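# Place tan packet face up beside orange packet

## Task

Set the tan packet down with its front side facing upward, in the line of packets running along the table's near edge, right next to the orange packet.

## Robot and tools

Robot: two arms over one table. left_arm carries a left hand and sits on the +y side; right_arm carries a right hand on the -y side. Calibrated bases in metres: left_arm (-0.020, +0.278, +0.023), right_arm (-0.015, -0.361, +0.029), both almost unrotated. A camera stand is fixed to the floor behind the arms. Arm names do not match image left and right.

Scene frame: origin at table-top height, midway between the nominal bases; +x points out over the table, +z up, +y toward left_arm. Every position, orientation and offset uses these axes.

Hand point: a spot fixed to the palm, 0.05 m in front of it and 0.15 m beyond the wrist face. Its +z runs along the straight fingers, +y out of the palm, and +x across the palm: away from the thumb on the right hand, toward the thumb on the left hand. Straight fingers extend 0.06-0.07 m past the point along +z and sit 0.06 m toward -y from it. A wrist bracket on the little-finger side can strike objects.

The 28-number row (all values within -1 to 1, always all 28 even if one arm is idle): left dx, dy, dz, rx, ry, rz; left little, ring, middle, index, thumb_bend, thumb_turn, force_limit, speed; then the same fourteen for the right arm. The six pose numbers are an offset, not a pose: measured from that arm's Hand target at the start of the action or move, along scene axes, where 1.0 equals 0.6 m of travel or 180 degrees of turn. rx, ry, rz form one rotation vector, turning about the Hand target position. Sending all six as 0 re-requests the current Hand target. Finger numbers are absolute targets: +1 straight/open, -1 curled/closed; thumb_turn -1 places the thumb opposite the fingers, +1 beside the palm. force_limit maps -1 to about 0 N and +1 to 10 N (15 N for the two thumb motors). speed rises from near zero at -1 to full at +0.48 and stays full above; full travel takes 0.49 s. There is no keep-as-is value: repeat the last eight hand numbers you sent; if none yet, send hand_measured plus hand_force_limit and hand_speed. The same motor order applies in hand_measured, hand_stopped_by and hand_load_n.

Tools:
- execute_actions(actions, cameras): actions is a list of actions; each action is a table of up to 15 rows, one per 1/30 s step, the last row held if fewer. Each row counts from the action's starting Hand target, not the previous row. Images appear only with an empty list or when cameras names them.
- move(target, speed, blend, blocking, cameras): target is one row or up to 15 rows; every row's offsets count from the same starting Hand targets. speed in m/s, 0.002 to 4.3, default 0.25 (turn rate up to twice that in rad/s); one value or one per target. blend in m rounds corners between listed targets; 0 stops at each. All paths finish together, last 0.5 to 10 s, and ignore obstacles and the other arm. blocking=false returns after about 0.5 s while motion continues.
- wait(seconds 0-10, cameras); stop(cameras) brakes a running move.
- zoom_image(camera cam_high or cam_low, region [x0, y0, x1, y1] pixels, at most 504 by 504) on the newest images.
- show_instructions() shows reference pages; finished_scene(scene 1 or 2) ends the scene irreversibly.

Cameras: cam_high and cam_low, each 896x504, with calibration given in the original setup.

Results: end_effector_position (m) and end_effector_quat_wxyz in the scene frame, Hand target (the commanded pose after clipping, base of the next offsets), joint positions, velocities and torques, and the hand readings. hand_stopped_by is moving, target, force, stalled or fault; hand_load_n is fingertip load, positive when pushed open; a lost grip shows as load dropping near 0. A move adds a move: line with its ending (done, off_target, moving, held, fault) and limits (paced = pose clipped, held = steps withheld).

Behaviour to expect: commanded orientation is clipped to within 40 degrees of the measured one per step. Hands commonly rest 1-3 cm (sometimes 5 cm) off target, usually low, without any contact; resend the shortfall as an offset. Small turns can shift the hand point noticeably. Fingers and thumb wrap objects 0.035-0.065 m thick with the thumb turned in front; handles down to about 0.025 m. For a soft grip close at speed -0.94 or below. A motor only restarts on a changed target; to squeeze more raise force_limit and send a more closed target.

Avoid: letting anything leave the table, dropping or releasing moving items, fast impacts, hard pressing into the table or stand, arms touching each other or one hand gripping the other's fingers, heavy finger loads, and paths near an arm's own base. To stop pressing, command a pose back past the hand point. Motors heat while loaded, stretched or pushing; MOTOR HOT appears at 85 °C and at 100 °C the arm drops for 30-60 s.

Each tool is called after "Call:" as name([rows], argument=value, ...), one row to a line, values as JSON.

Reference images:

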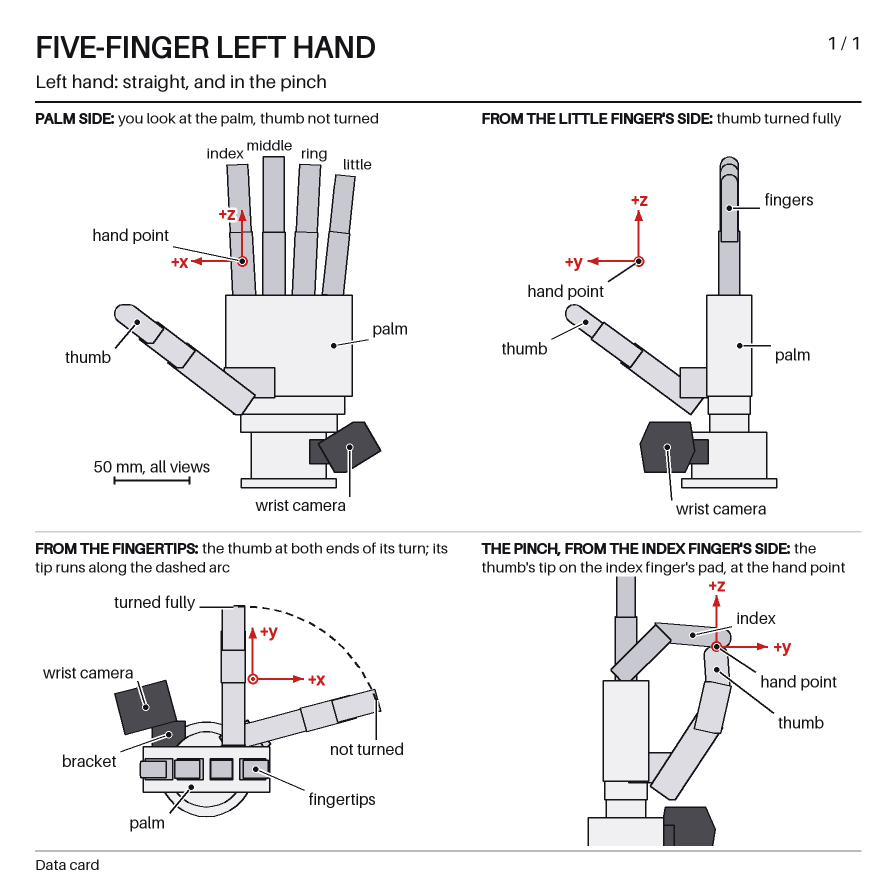

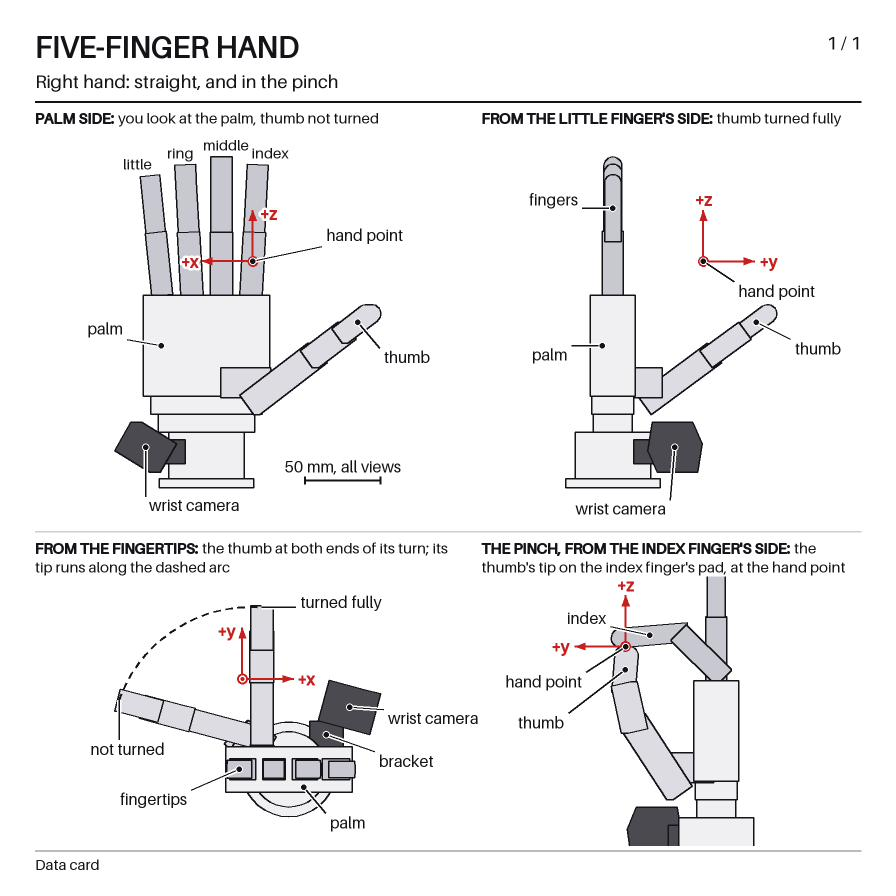

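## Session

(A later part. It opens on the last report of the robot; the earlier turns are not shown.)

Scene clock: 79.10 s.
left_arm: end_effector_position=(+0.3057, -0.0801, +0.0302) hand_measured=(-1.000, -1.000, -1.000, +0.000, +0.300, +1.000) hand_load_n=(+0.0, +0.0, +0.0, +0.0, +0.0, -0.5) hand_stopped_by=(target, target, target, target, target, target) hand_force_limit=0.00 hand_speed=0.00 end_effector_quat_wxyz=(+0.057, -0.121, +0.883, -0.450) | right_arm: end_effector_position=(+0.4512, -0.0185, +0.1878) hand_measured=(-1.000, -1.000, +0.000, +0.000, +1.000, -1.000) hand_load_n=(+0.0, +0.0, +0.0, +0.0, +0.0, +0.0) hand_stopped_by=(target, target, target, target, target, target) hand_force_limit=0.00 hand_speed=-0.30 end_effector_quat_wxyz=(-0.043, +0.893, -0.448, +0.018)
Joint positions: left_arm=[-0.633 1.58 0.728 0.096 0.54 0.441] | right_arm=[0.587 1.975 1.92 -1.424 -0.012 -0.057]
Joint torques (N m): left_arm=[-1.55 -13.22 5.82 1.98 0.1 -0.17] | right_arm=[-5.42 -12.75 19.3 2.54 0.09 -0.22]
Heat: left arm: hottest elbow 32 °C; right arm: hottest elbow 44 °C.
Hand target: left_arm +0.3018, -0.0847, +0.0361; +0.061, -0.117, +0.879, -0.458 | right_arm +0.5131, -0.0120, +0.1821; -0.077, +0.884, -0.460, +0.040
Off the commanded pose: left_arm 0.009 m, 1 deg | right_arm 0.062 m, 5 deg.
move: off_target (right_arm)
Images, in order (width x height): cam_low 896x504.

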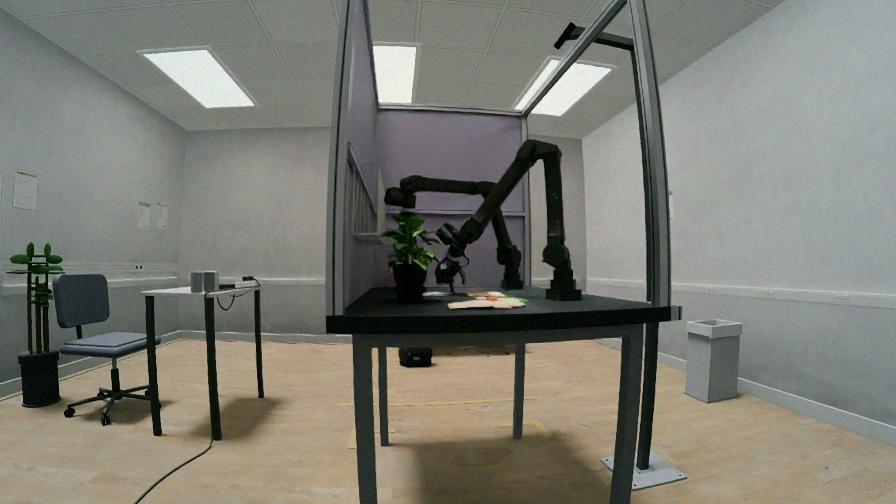

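Call:
move(target=[0.0,-0.01,-0.025,0,0,0, -1,-1,-1,0,0.3,1,0,0, 0,0,0,0,0,0,-1,-1,0,0,1,-1,0,-0.3], speed=0.05, cameras=["cam_high","cam_low"])

Call:
zoom_image(camera="cam_low", region=[420, 260, 480, 300])

Call:
zoom_image(camera="cam_high", region=[430, 150, 570, 270])

Scene clock: 80.27 s.
left_arm: end_effector_position=(+0.3113, -0.0884, +0.0342) hand_measured=(-1.000, -1.000, -1.000, +0.000, +0.300, +1.000) hand_load_n=(+0.0, +0.0, +0.0, +0.0, +0.0, -0.5) hand_stopped_by=(target, target, target, target, target, target) hand_force_limit=0.00 hand_speed=0.00 end_effector_quat_wxyz=(+0.071, -0.114, +0.876, -0.462) | right_arm: end_effector_position=(+0.4512, -0.0185, +0.1878) hand_measured=(-1.000, -1.000, +0.000, +0.000, +1.000, -1.000) hand_load_n=(+0.0, +0.0, +0.0, +0.0, +0.0, +0.0) hand_stopped_by=(target, target, target, target, target, target) hand_force_limit=0.00 hand_speed=-0.30 end_effector_quat_wxyz=(-0.043, +0.893, -0.448, +0.018)
Joint positions: left_arm=[-0.643 1.585 0.728 0.147 0.531 0.433] | right_arm=[0.587 1.975 1.92 -1.424 -0.012 -0.057]
Joint torques (N m): left_arm=[-1.73 -9.82 5.5 1.89 0.08 -0.15] | right_arm=[-5.48 -12.75 19.3 2.54 0.08 -0.21]
Heat: left arm: hottest elbow 32 °C; right arm: hottest elbow 45 °C.
Hand target: left_arm +0.3017, -0.0908, +0.0211; +0.061, -0.116, +0.879, -0.458 | right_arm +0.5131, -0.0120, +0.1821; -0.077, +0.884, -0.460, +0.040
Off the commanded pose: left_arm 0.016 m, 1 deg | right_arm 0.062 m, 5 deg.
move: off_target (left_arm, right_arm)

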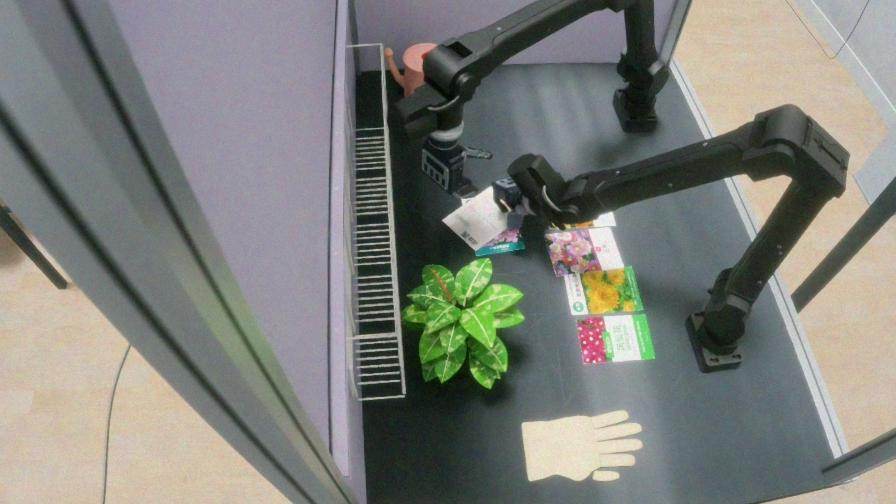

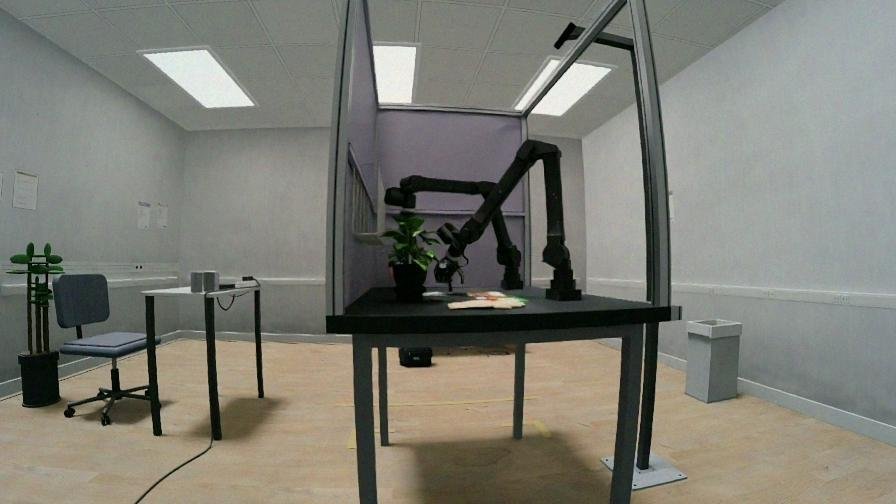

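Scaled by 8.400 from the camera's 896x504 image, which has a finer 1280x720 frame.

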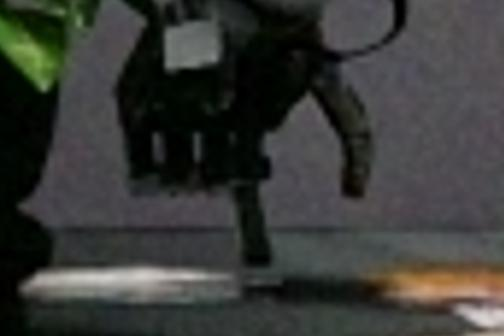

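Scaled by 3.600 from the camera's 896x504 image, which has a finer 1280x720 frame.

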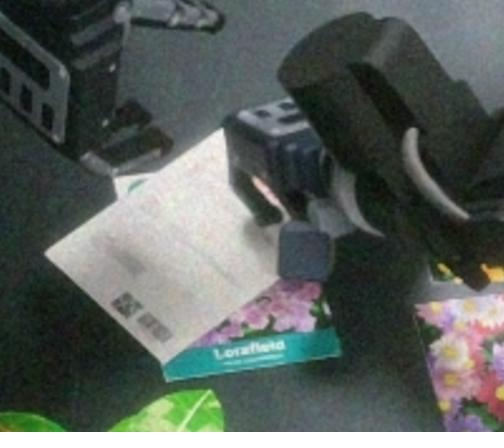

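Call:
move(target=[-0.01,0.01,-0.025,0,0,0, -1,-1,-1,0,0.3,1,0,0, 0,0,0,0,0,0,-1,-1,0,0,1,-1,0,-0.3], speed=0.05, cameras=["cam_high","cam_low"])

Call:
zoom_image(camera="cam_low", region=[420, 260, 480, 300])

Call:
zoom_image(camera="cam_high", region=[430, 150, 570, 270])

Scene clock: 81.53 s.
left_arm: end_effector_position=(+0.3070, -0.0855, +0.0262) hand_measured=(-1.000, -1.000, -1.000, +0.000, +0.300, +1.000) hand_load_n=(+0.0, +0.0, +0.0, -3.5, +0.0, +0.0) hand_stopped_by=(target, target, target, target, target, target) hand_force_limit=0.00 hand_speed=0.00 end_effector_quat_wxyz=(+0.076, -0.113, +0.873, -0.468) | right_arm: end_effector_position=(+0.4512, -0.0185, +0.1878) hand_measured=(-1.000, -1.000, +0.000, +0.000, +1.000, -1.000) hand_load_n=(+0.0, +0.0, +0.0, +0.0, +0.0, +0.0) hand_stopped_by=(target, target, target, target, target, target) hand_force_limit=0.00 hand_speed=-0.30 end_effector_quat_wxyz=(-0.043, +0.893, -0.448, +0.018)
Joint positions: left_arm=[-0.643 1.593 0.696 0.205 0.531 0.43] | right_arm=[0.587 1.975 1.92 -1.424 -0.012 -0.057]
Joint torques (N m): left_arm=[-1.44 -8.41 5.24 1.98 0.15 -0.13] | right_arm=[-5.48 -12.69 19.3 2.52 0.08 -0.21]
Heat: left arm: hottest elbow 32 °C; right arm: hottest elbow 46 °C.
Hand target: left_arm +0.2958, -0.0848, +0.0062; +0.061, -0.116, +0.879, -0.458 | right_arm +0.5131, -0.0120, +0.1821; -0.077, +0.884, -0.460, +0.040
Off the commanded pose: left_arm 0.023 m, 2 deg | right_arm 0.062 m, 5 deg.
move: off_target (left_arm, right_arm)

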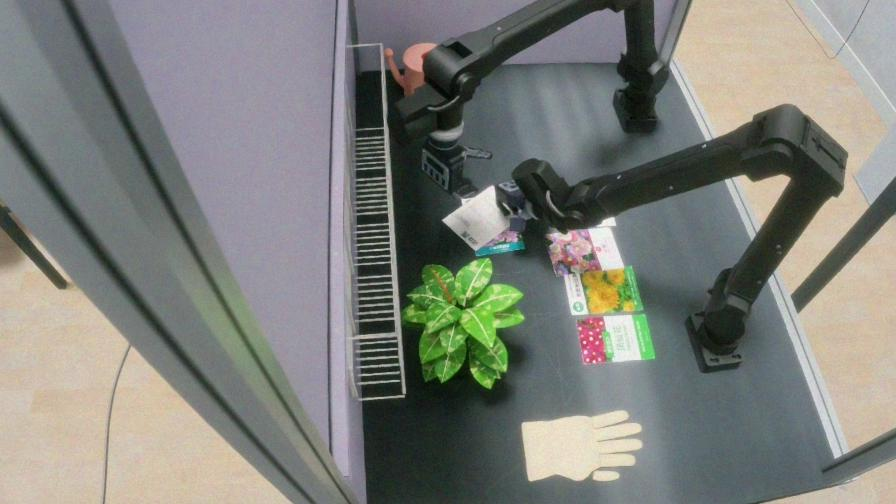

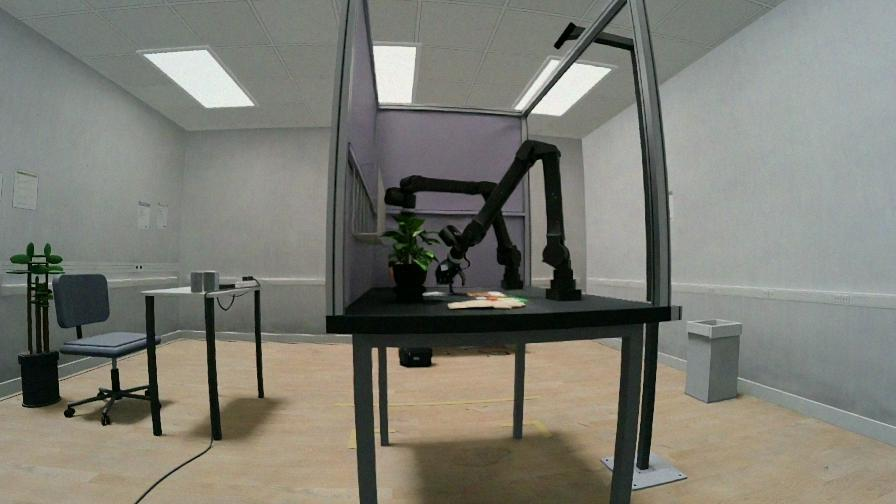

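Scaled by 8.400 from the camera's 896x504 image, which has a finer 1280x720 frame.

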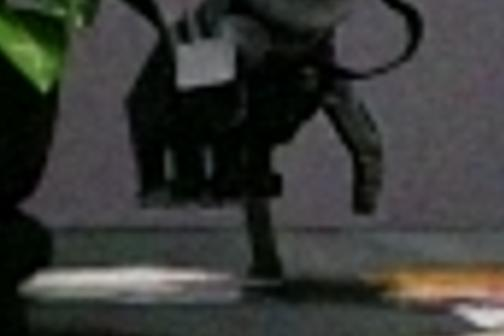

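Scaled by 3.600 from the camera's 896x504 image, which has a finer 1280x720 frame.

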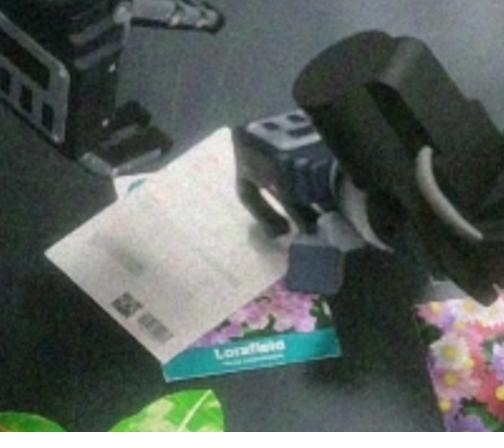

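Call:
move(target=[-0.005,0.005,-0.02,0,0,0, -1,-1,-1,0,0.3,1,0,0, 0,0,0,0,0,0,-1,-1,0,0,1,-1,0,-0.3], speed=0.05, cameras=["cam_high","cam_low"])

Call:
zoom_image(camera="cam_low", region=[420, 260, 480, 300])

Call:
zoom_image(camera="cam_high", region=[430, 150, 570, 270])

Scene clock: 82.73 s.
left_arm: end_effector_position=(+0.3064, -0.0858, +0.0250) hand_measured=(-1.000, -1.000, -1.000, +0.000, +0.300, +1.000) hand_load_n=(+0.0, +0.0, +0.0, -10.0, +0.0, +0.0) hand_stopped_by=(target, target, target, target, target, target) hand_force_limit=0.00 hand_speed=0.00 end_effector_quat_wxyz=(+0.082, -0.108, +0.869, -0.476) | right_arm: end_effector_position=(+0.4512, -0.0185, +0.1878) hand_measured=(-1.000, -1.000, +0.000, +0.000, +1.000, -1.000) hand_load_n=(+0.0, +0.0, +0.0, +0.0, +0.0, +0.0) hand_stopped_by=(target, target, target, target, target, target) hand_force_limit=0.00 hand_speed=-0.30 end_effector_quat_wxyz=(-0.043, +0.893, -0.448, +0.018)
Joint positions: left_arm=[-0.643 1.596 0.678 0.248 0.534 0.43] | right_arm=[0.587 1.975 1.92 -1.424 -0.012 -0.057]
Joint torques (N m): left_arm=[-1.49 -6.59 4.98 1.73 0.08 -0.11] | right_arm=[-5.42 -12.75 19.3 2.54 0.09 -0.21]
Heat: left arm: hottest elbow 32 °C; right arm: hottest elbow 47 °C.
Hand target: left_arm +0.2929, -0.0819, -0.0058; +0.061, -0.116, +0.879, -0.458 | right_arm +0.5131, -0.0120, +0.1821; -0.077, +0.884, -0.460, +0.040
Off the commanded pose: left_arm 0.034 m, 4 deg | right_arm 0.062 m, 5 deg.
move: off_target (left_arm, right_arm)

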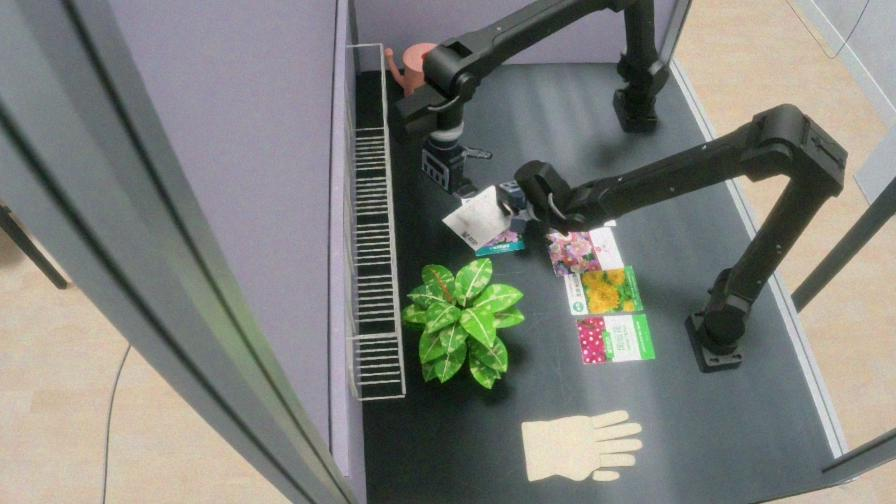

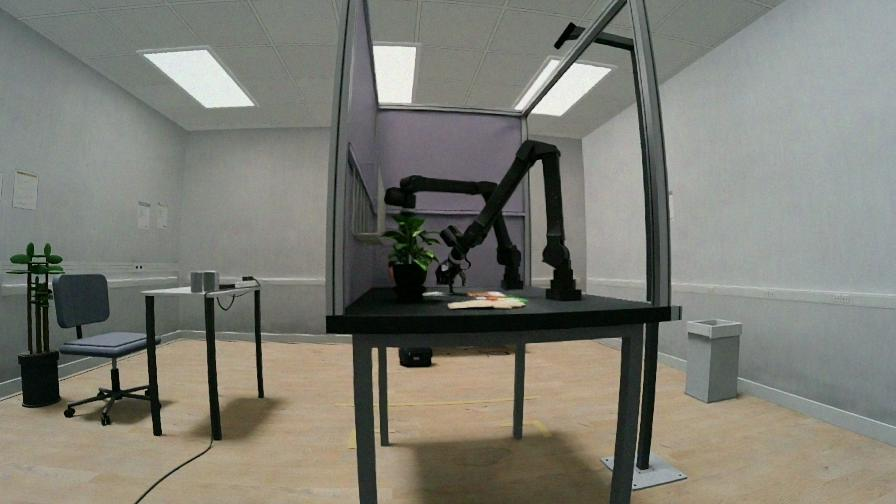

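Scaled by 8.400 from the camera's 896x504 image, which has a finer 1280x720 frame.

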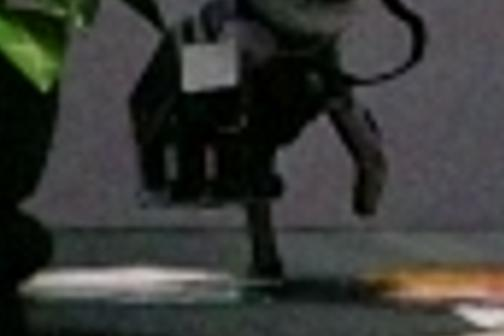

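Scaled by 3.600 from the camera's 896x504 image, which has a finer 1280x720 frame.

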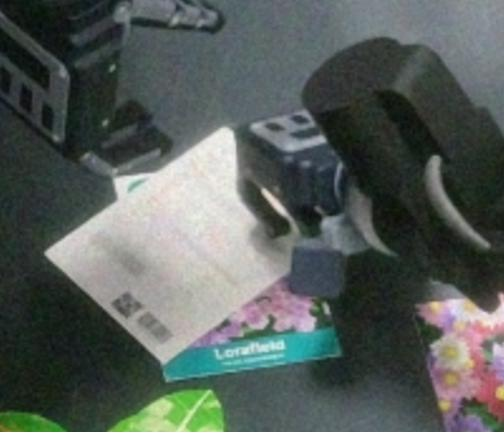

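Call:
move(target=[-0.04,0.0,0.015,0,0,0, -1,-1,-1,0,0.3,1,0,0, 0,0,0,0,0,0,-1,-1,0,0,1,-1,0,-0.3], speed=0.05, cameras=["cam_high","cam_low"])

Call:
zoom_image(camera="cam_low", region=[420, 260, 480, 300])

Call:
zoom_image(camera="cam_high", region=[430, 150, 570, 270])

Scene clock: 85.13 s.
left_arm: end_effector_position=(+0.3027, -0.0843, +0.0244) hand_measured=(-1.000, -1.000, -1.000, +0.000, +0.300, +1.000) hand_load_n=(+0.0, +0.0, +0.0, +0.5, +0.0, -0.5) hand_stopped_by=(target, target, target, target, target, target) hand_force_limit=0.00 hand_speed=0.00 end_effector_quat_wxyz=(+0.096, -0.113, +0.868, -0.474) | right_arm: end_effector_position=(+0.4512, -0.0185, +0.1878) hand_measured=(-1.000, -1.000, +0.000, +0.000, +1.000, -1.000) hand_load_n=(+0.0, +0.0, +0.0, +0.0, +0.0, +0.0) hand_stopped_by=(target, target, target, target, target, target) hand_force_limit=0.00 hand_speed=-0.30 end_effector_quat_wxyz=(-0.043, +0.893, -0.448, +0.018)
Joint positions: left_arm=[-0.656 1.581 0.653 0.278 0.498 0.418] | right_arm=[0.587 1.975 1.92 -1.424 -0.012 -0.057]
Joint torques (N m): left_arm=[-2.96 -9.82 3.23 0.59 0.32 -0.26] | right_arm=[-5.42 -12.75 19.3 2.52 0.08 -0.21]
Heat: left arm: hottest elbow 32 °C; right arm: hottest elbow 48 °C.
Hand target: left_arm +0.2687, -0.0818, +0.0031; +0.061, -0.116, +0.879, -0.458 | right_arm +0.5131, -0.0120, +0.1821; -0.077, +0.884, -0.460, +0.040
Off the commanded pose: left_arm 0.040 m, 5 deg | right_arm 0.062 m, 5 deg.
move: off_target (left_arm, right_arm)

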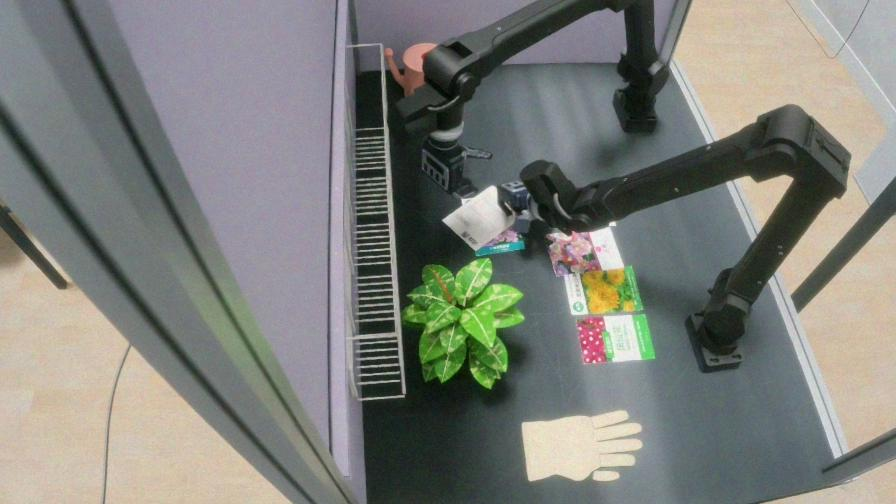

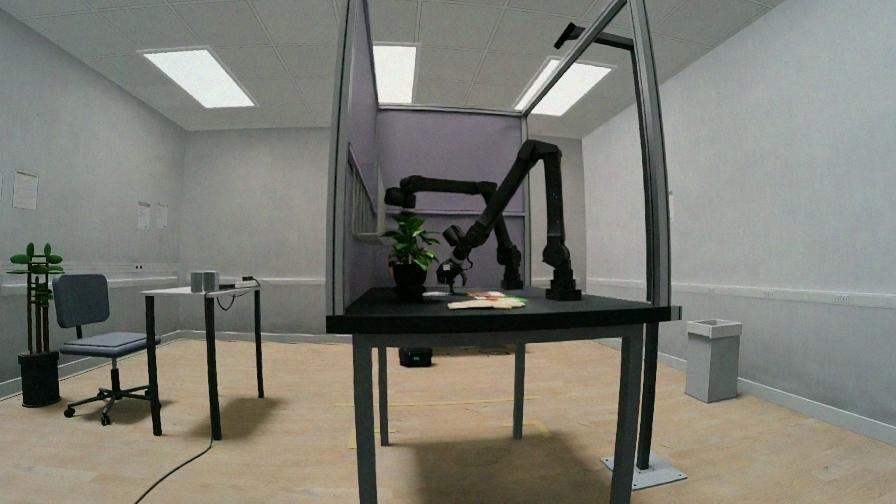

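Scaled by 8.400 from the camera's 896x504 image, which has a finer 1280x720 frame.

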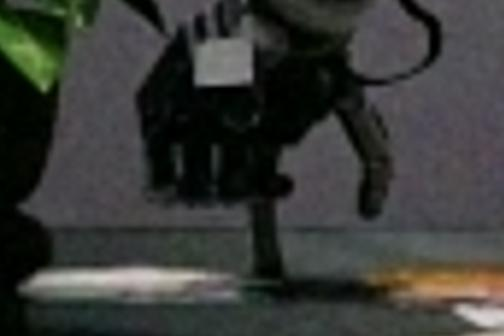

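Scaled by 3.600 from the camera's 896x504 image, which has a finer 1280x720 frame.

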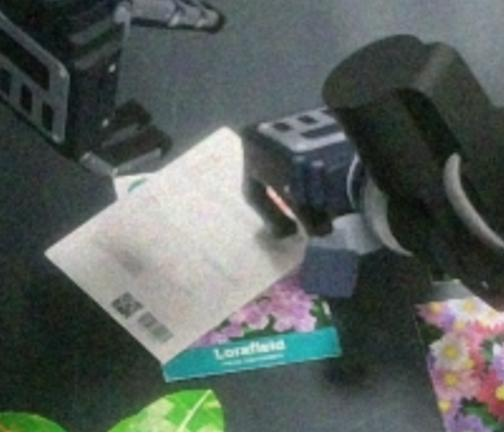

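Call:
zoom_image(camera="cam_high", region=[490, 185, 540, 235])

Call:
zoom_image(camera="cam_low", region=[430, 260, 470, 300])

Scaled by 10.080 from the camera's 896x504 image, which has a finer 1280x720 frame.

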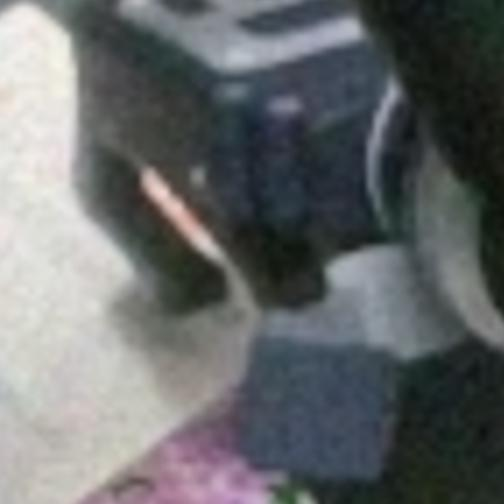

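Scaled by 12.600 from the camera's 896x504 image, which has a finer 1280x720 frame.

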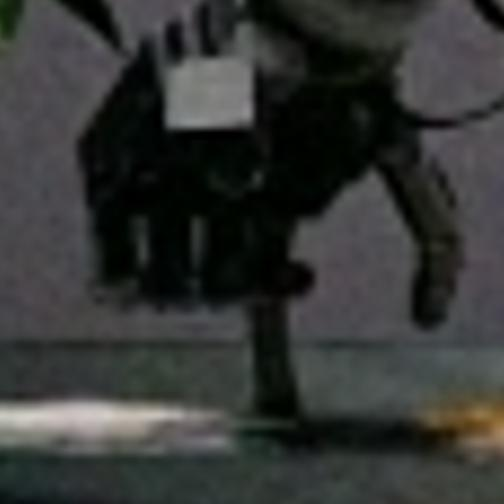

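Call:
move(target=[-0.02,0.0,0.01,0,0,0, -1,-1,-1,0,0.3,1,0,0, 0,0,0,0,0,0,-1,-1,0,0,1,-1,0,-0.3], speed=0.05, cameras=["cam_high","cam_low"])

Call:
zoom_image(camera="cam_low", region=[430, 260, 470, 300])

Call:
zoom_image(camera="cam_high", region=[430, 150, 570, 270])

Scene clock: 87.00 s.
left_arm: end_effector_position=(+0.2848, -0.0848, +0.0251) hand_measured=(-1.000, -1.000, -1.000, +0.000, +0.300, +1.000) hand_load_n=(+0.0, +0.0, +0.0, +0.0, +0.0, +0.0) hand_stopped_by=(target, target, target, target, target, target) hand_force_limit=0.00 hand_speed=0.00 end_effector_quat_wxyz=(+0.091, -0.113, +0.869, -0.472) | right_arm: end_effector_position=(+0.4512, -0.0185, +0.1878) hand_measured=(-1.000, -1.000, +0.000, +0.000, +1.000, -1.000) hand_load_n=(+0.0, +0.0, +0.0, +0.5, +0.0, +0.0) hand_stopped_by=(target, target, target, target, target, target) hand_force_limit=0.00 hand_speed=-0.30 end_effector_quat_wxyz=(-0.043, +0.893, -0.448, +0.018)
Joint positions: left_arm=[-0.684 1.552 0.621 0.279 0.481 0.4] | right_arm=[0.587 1.975 1.92 -1.424 -0.012 -0.057]
Joint torques (N m): left_arm=[-3.08 -10.52 3.96 0.55 0.33 -0.25] | right_arm=[-5.48 -12.75 19.3 2.52 0.09 -0.21]
Heat: left arm: hottest elbow 32 °C; right arm: hottest elbow 49 °C.
Hand target: left_arm +0.2568, -0.0819, +0.0093; +0.061, -0.116, +0.879, -0.458 | right_arm +0.5131, -0.0120, +0.1821; -0.077, +0.884, -0.460, +0.040
Off the commanded pose: left_arm 0.033 m, 4 deg | right_arm 0.062 m, 5 deg.
move: off_target (left_arm, right_arm)

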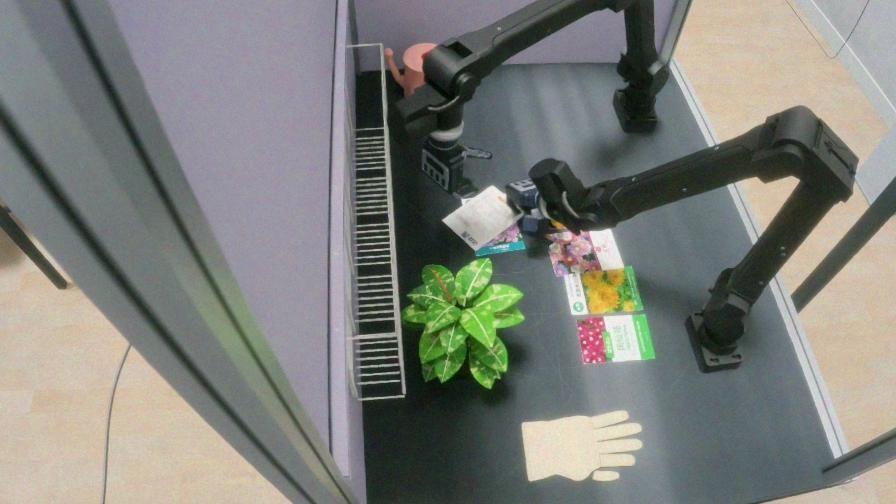

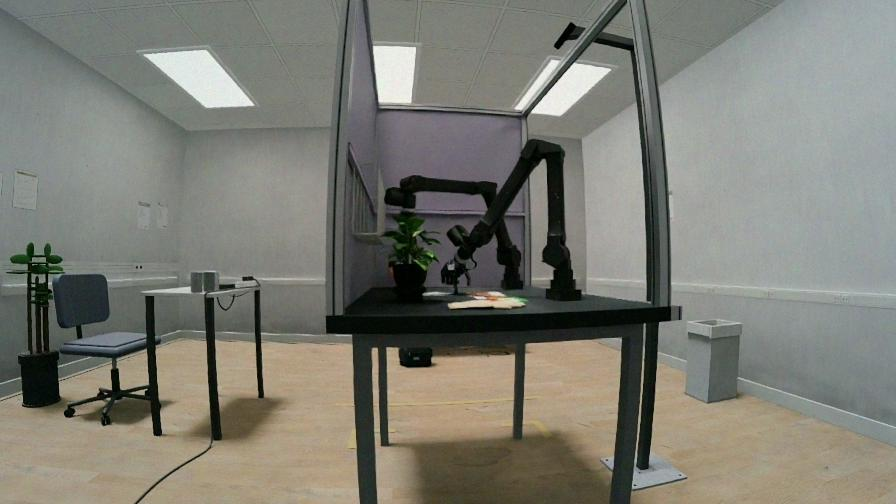

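Scaled by 12.600 from the camera's 896x504 image, which has a finer 1280x720 frame.

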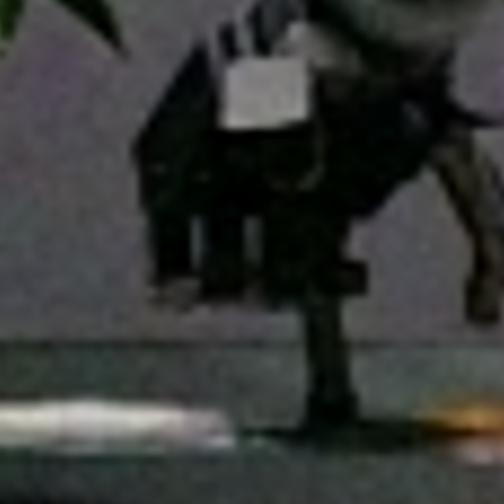

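Scaled by 3.600 from the camera's 896x504 image, which has a finer 1280x720 frame.

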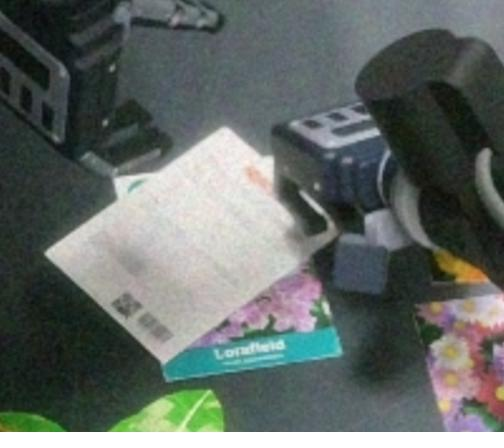

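Call:
move([
  [0.0,0.03,0.18,0,0,0, -1,-1,-1,0,0.3,1,0,0, 0,0,0,0,0,0,-1,-1,0,0,1,-1,0,-0.3],
  [0.0,0.2,0.2,0,0,0, -1,-1,-1,0,0.3,1,0,0, -0.2,-0.235,-0.123,0.1048,-0.1643,-0.027,-1,-1,-1,0,1,1,0,0],
], speed=0.15, cameras=["cam_high","cam_low"])

Call:
zoom_image(camera="cam_high", region=[430, 130, 570, 270])

Scene clock: 94.63 s.
left_arm: end_effector_position=(+0.2582, +0.0313, +0.1298) hand_measured=(-1.000, -1.000, -1.000, +0.000, +0.300, +1.000) hand_load_n=(+0.0, +0.0, +0.0, +0.0, +0.0, +0.0) hand_stopped_by=(target, target, target, target, target, target) hand_force_limit=0.00 hand_speed=0.00 end_effector_quat_wxyz=(+0.058, -0.114, +0.879, -0.459) | right_arm: end_effector_position=(+0.3869, -0.1514, +0.0989) hand_measured=(-1.000, -1.000, -1.000, +0.000, +1.000, +1.000) hand_load_n=(+0.0, +0.0, +0.0, +0.0, +0.0, +0.0) hand_stopped_by=(target, target, target, target, target, target) hand_force_limit=0.00 hand_speed=0.00 end_effector_quat_wxyz=(-0.321, +0.803, -0.468, +0.179)
Joint positions: left_arm=[-0.415 1.105 0.626 -0.372 0.707 0.636] | right_arm=[0.387 1.327 0.752 -0.248 -0.103 -0.092]
Joint torques (N m): left_arm=[0.73 -7.59 7.46 0.66 0.48 0.07] | right_arm=[-2.14 -10.34 9.05 2.3 -0.15 -0.19]
Heat: left arm: hottest elbow 32 °C; right arm: hottest elbow 49 °C.
Hand target: left_arm +0.2568, +0.0381, +0.1293; +0.061, -0.116, +0.879, -0.458 | right_arm +0.3931, -0.1531, +0.1082; -0.332, +0.800, -0.462, +0.191
Off the commanded pose: left_arm 0.007 m, 0 deg | right_arm 0.011 m, 2 deg.
move: off_target (right_arm); target 2's new numbers were sent with right_arm's hand 0.011 m and 2 deg from that target

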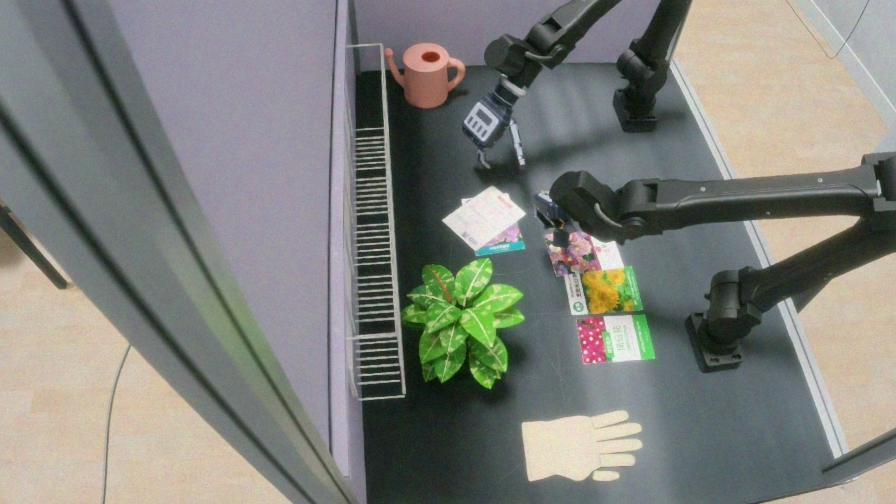

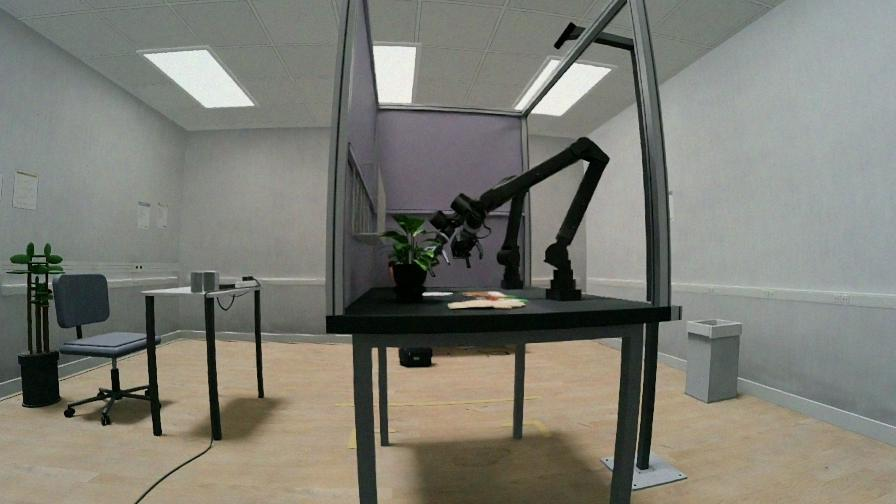

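Scaled by 3.600 from the camera's 896x504 image, which has a finer 1280x720 frame.

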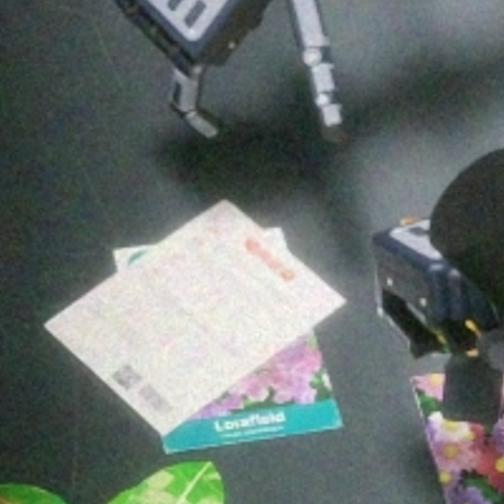

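Call:
move(target=[0.0,0.0,0,0,0,0, -1,-1,-1,0,0.3,1,0,0, -0.028,-0.01,-0.075,0,0,0,-1,-1,-1,0,1,1,0,0], speed=0.1, cameras=["cam_high","cam_low"])

Call:
zoom_image(camera="cam_high", region=[430, 130, 570, 270])

Scene clock: 96.20 s.
left_arm: end_effector_position=(+0.2582, +0.0313, +0.1298) hand_measured=(-1.000, -1.000, -1.000, +0.000, +0.300, +1.000) hand_load_n=(+0.0, +0.0, +0.0, +0.0, +0.0, -0.5) hand_stopped_by=(target, target, target, target, target, target) hand_force_limit=0.00 hand_speed=0.00 end_effector_quat_wxyz=(+0.058, -0.114, +0.879, -0.459) | right_arm: end_effector_position=(+0.3712, -0.1577, +0.0632) hand_measured=(-1.000, -1.000, -1.000, +0.000, +1.000, +1.000) hand_load_n=(+0.0, +0.0, +0.0, +0.0, +0.0, +0.0) hand_stopped_by=(target, target, target, target, target, target) hand_force_limit=0.00 hand_speed=0.00 end_effector_quat_wxyz=(-0.329, +0.800, -0.466, +0.186)
Joint positions: left_arm=[-0.415 1.105 0.626 -0.372 0.707 0.636] | right_arm=[0.387 1.345 0.643 -0.099 -0.103 -0.092]
Joint torques (N m): left_arm=[1.08 -7.65 7.58 0.61 0.45 0.06] | right_arm=[-2.08 -7.88 8.47 2.44 -0.11 -0.18]
Heat: left arm: hottest elbow 32 °C; right arm: hottest elbow 49 °C.
Hand target: left_arm +0.2568, +0.0381, +0.1293; +0.061, -0.116, +0.879, -0.458 | right_arm +0.3764, -0.1591, +0.0633; -0.332, +0.800, -0.462, +0.191
Off the commanded pose: left_arm 0.007 m, 0 deg | right_arm 0.005 m, 1 deg.
move: done

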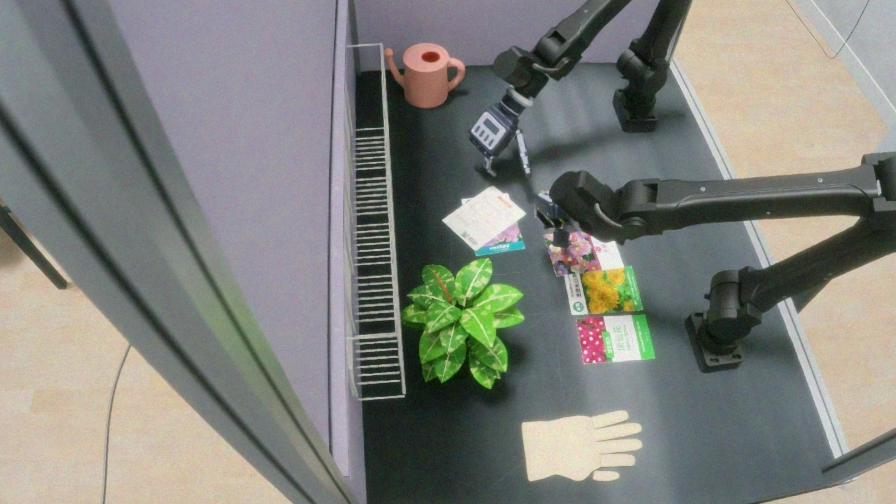

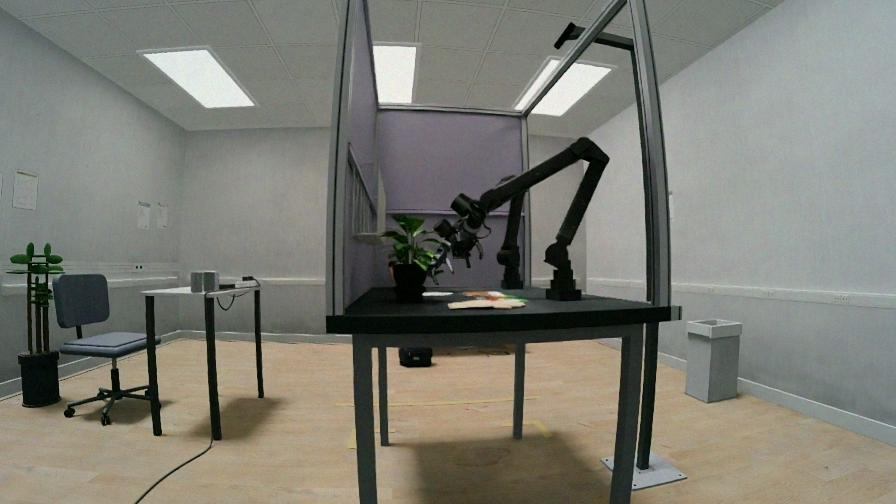

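Scaled by 3.600 from the camera's 896x504 image, which has a finer 1280x720 frame.

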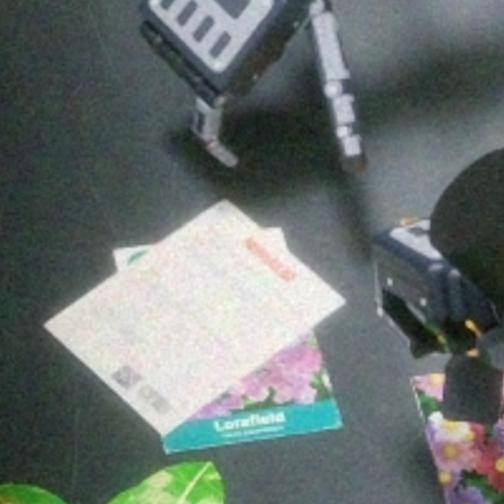

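Call:
move(target=[0.0,0.0,0,0,0,0, -1,-1,-1,0,0.3,1,0,0, 0.01,0.025,-0.055,0,0,0,-1,-1,-1,0,1,1,0,0], speed=0.08, cameras=["cam_high","cam_low"])

Call:
zoom_image(camera="cam_high", region=[430, 130, 570, 270])

Call:
zoom_image(camera="cam_low", region=[410, 260, 470, 300])

Scene clock: 97.50 s.
left_arm: end_effector_position=(+0.2582, +0.0313, +0.1298) hand_measured=(-1.000, -1.000, -1.000, +0.000, +0.300, +1.000) hand_load_n=(+0.0, +0.0, +0.0, +0.0, +0.0, -0.5) hand_stopped_by=(target, target, target, target, target, target) hand_force_limit=0.00 hand_speed=0.00 end_effector_quat_wxyz=(+0.058, -0.114, +0.879, -0.459) | right_arm: end_effector_position=(+0.3814, -0.1491, +0.0328) hand_measured=(-1.000, -1.000, -1.000, +0.000, +1.000, +1.000) hand_load_n=(+0.0, +0.0, +0.0, -1.0, +0.0, +0.0) hand_stopped_by=(target, target, target, target, target, target) hand_force_limit=0.00 hand_speed=0.00 end_effector_quat_wxyz=(-0.329, +0.801, -0.461, +0.193)
Joint positions: left_arm=[-0.415 1.105 0.626 -0.372 0.707 0.636] | right_arm=[0.404 1.449 0.635 0.023 -0.083 -0.091]
Joint torques (N m): left_arm=[0.91 -7.59 7.47 0.65 0.46 0.06] | right_arm=[-0.79 -7.88 7.82 2.33 0.04 0.04]
Heat: left arm: hottest elbow 32 °C; right arm: hottest elbow 48 °C.
Hand target: left_arm +0.2568, +0.0381, +0.1293; +0.061, -0.116, +0.879, -0.458 | right_arm +0.3823, -0.1441, +0.0302; -0.332, +0.800, -0.462, +0.191
Off the commanded pose: left_arm 0.007 m, 0 deg | right_arm 0.006 m, 0 deg.
move: done

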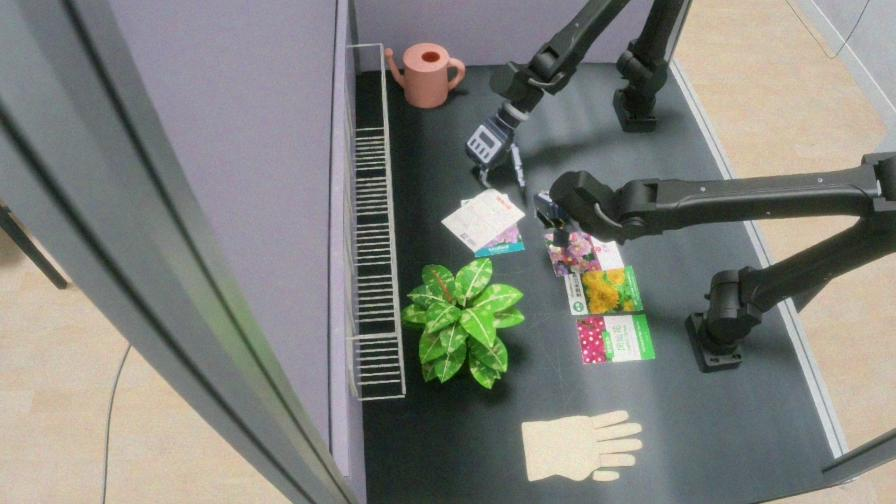

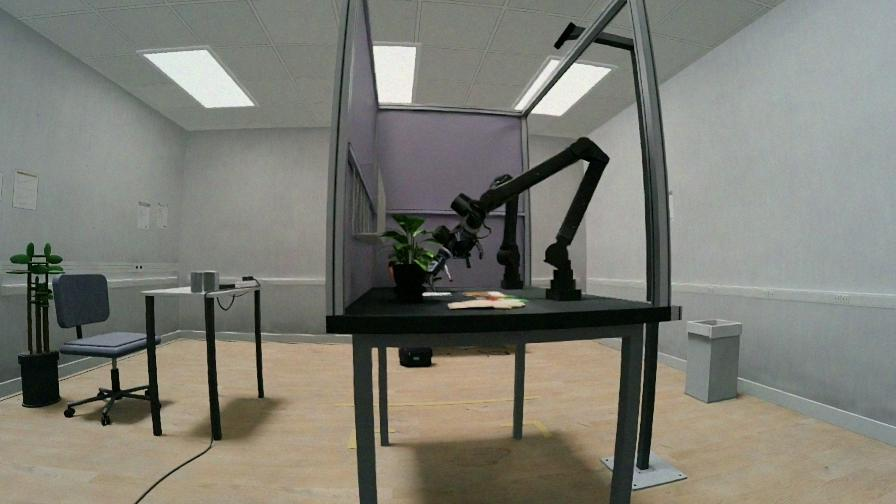

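Scaled by 3.600 from the camera's 896x504 image, which has a finer 1280x720 frame.

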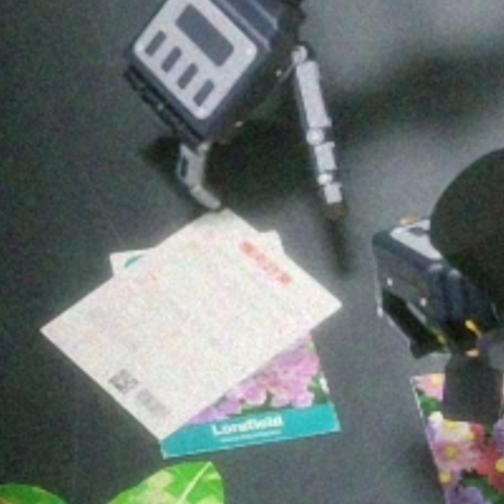

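Scaled by 8.400 from the camera's 896x504 image, which has a finer 1280x720 frame.

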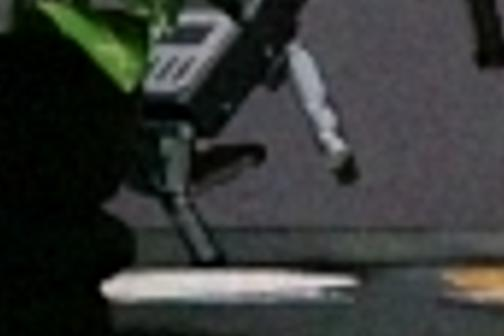

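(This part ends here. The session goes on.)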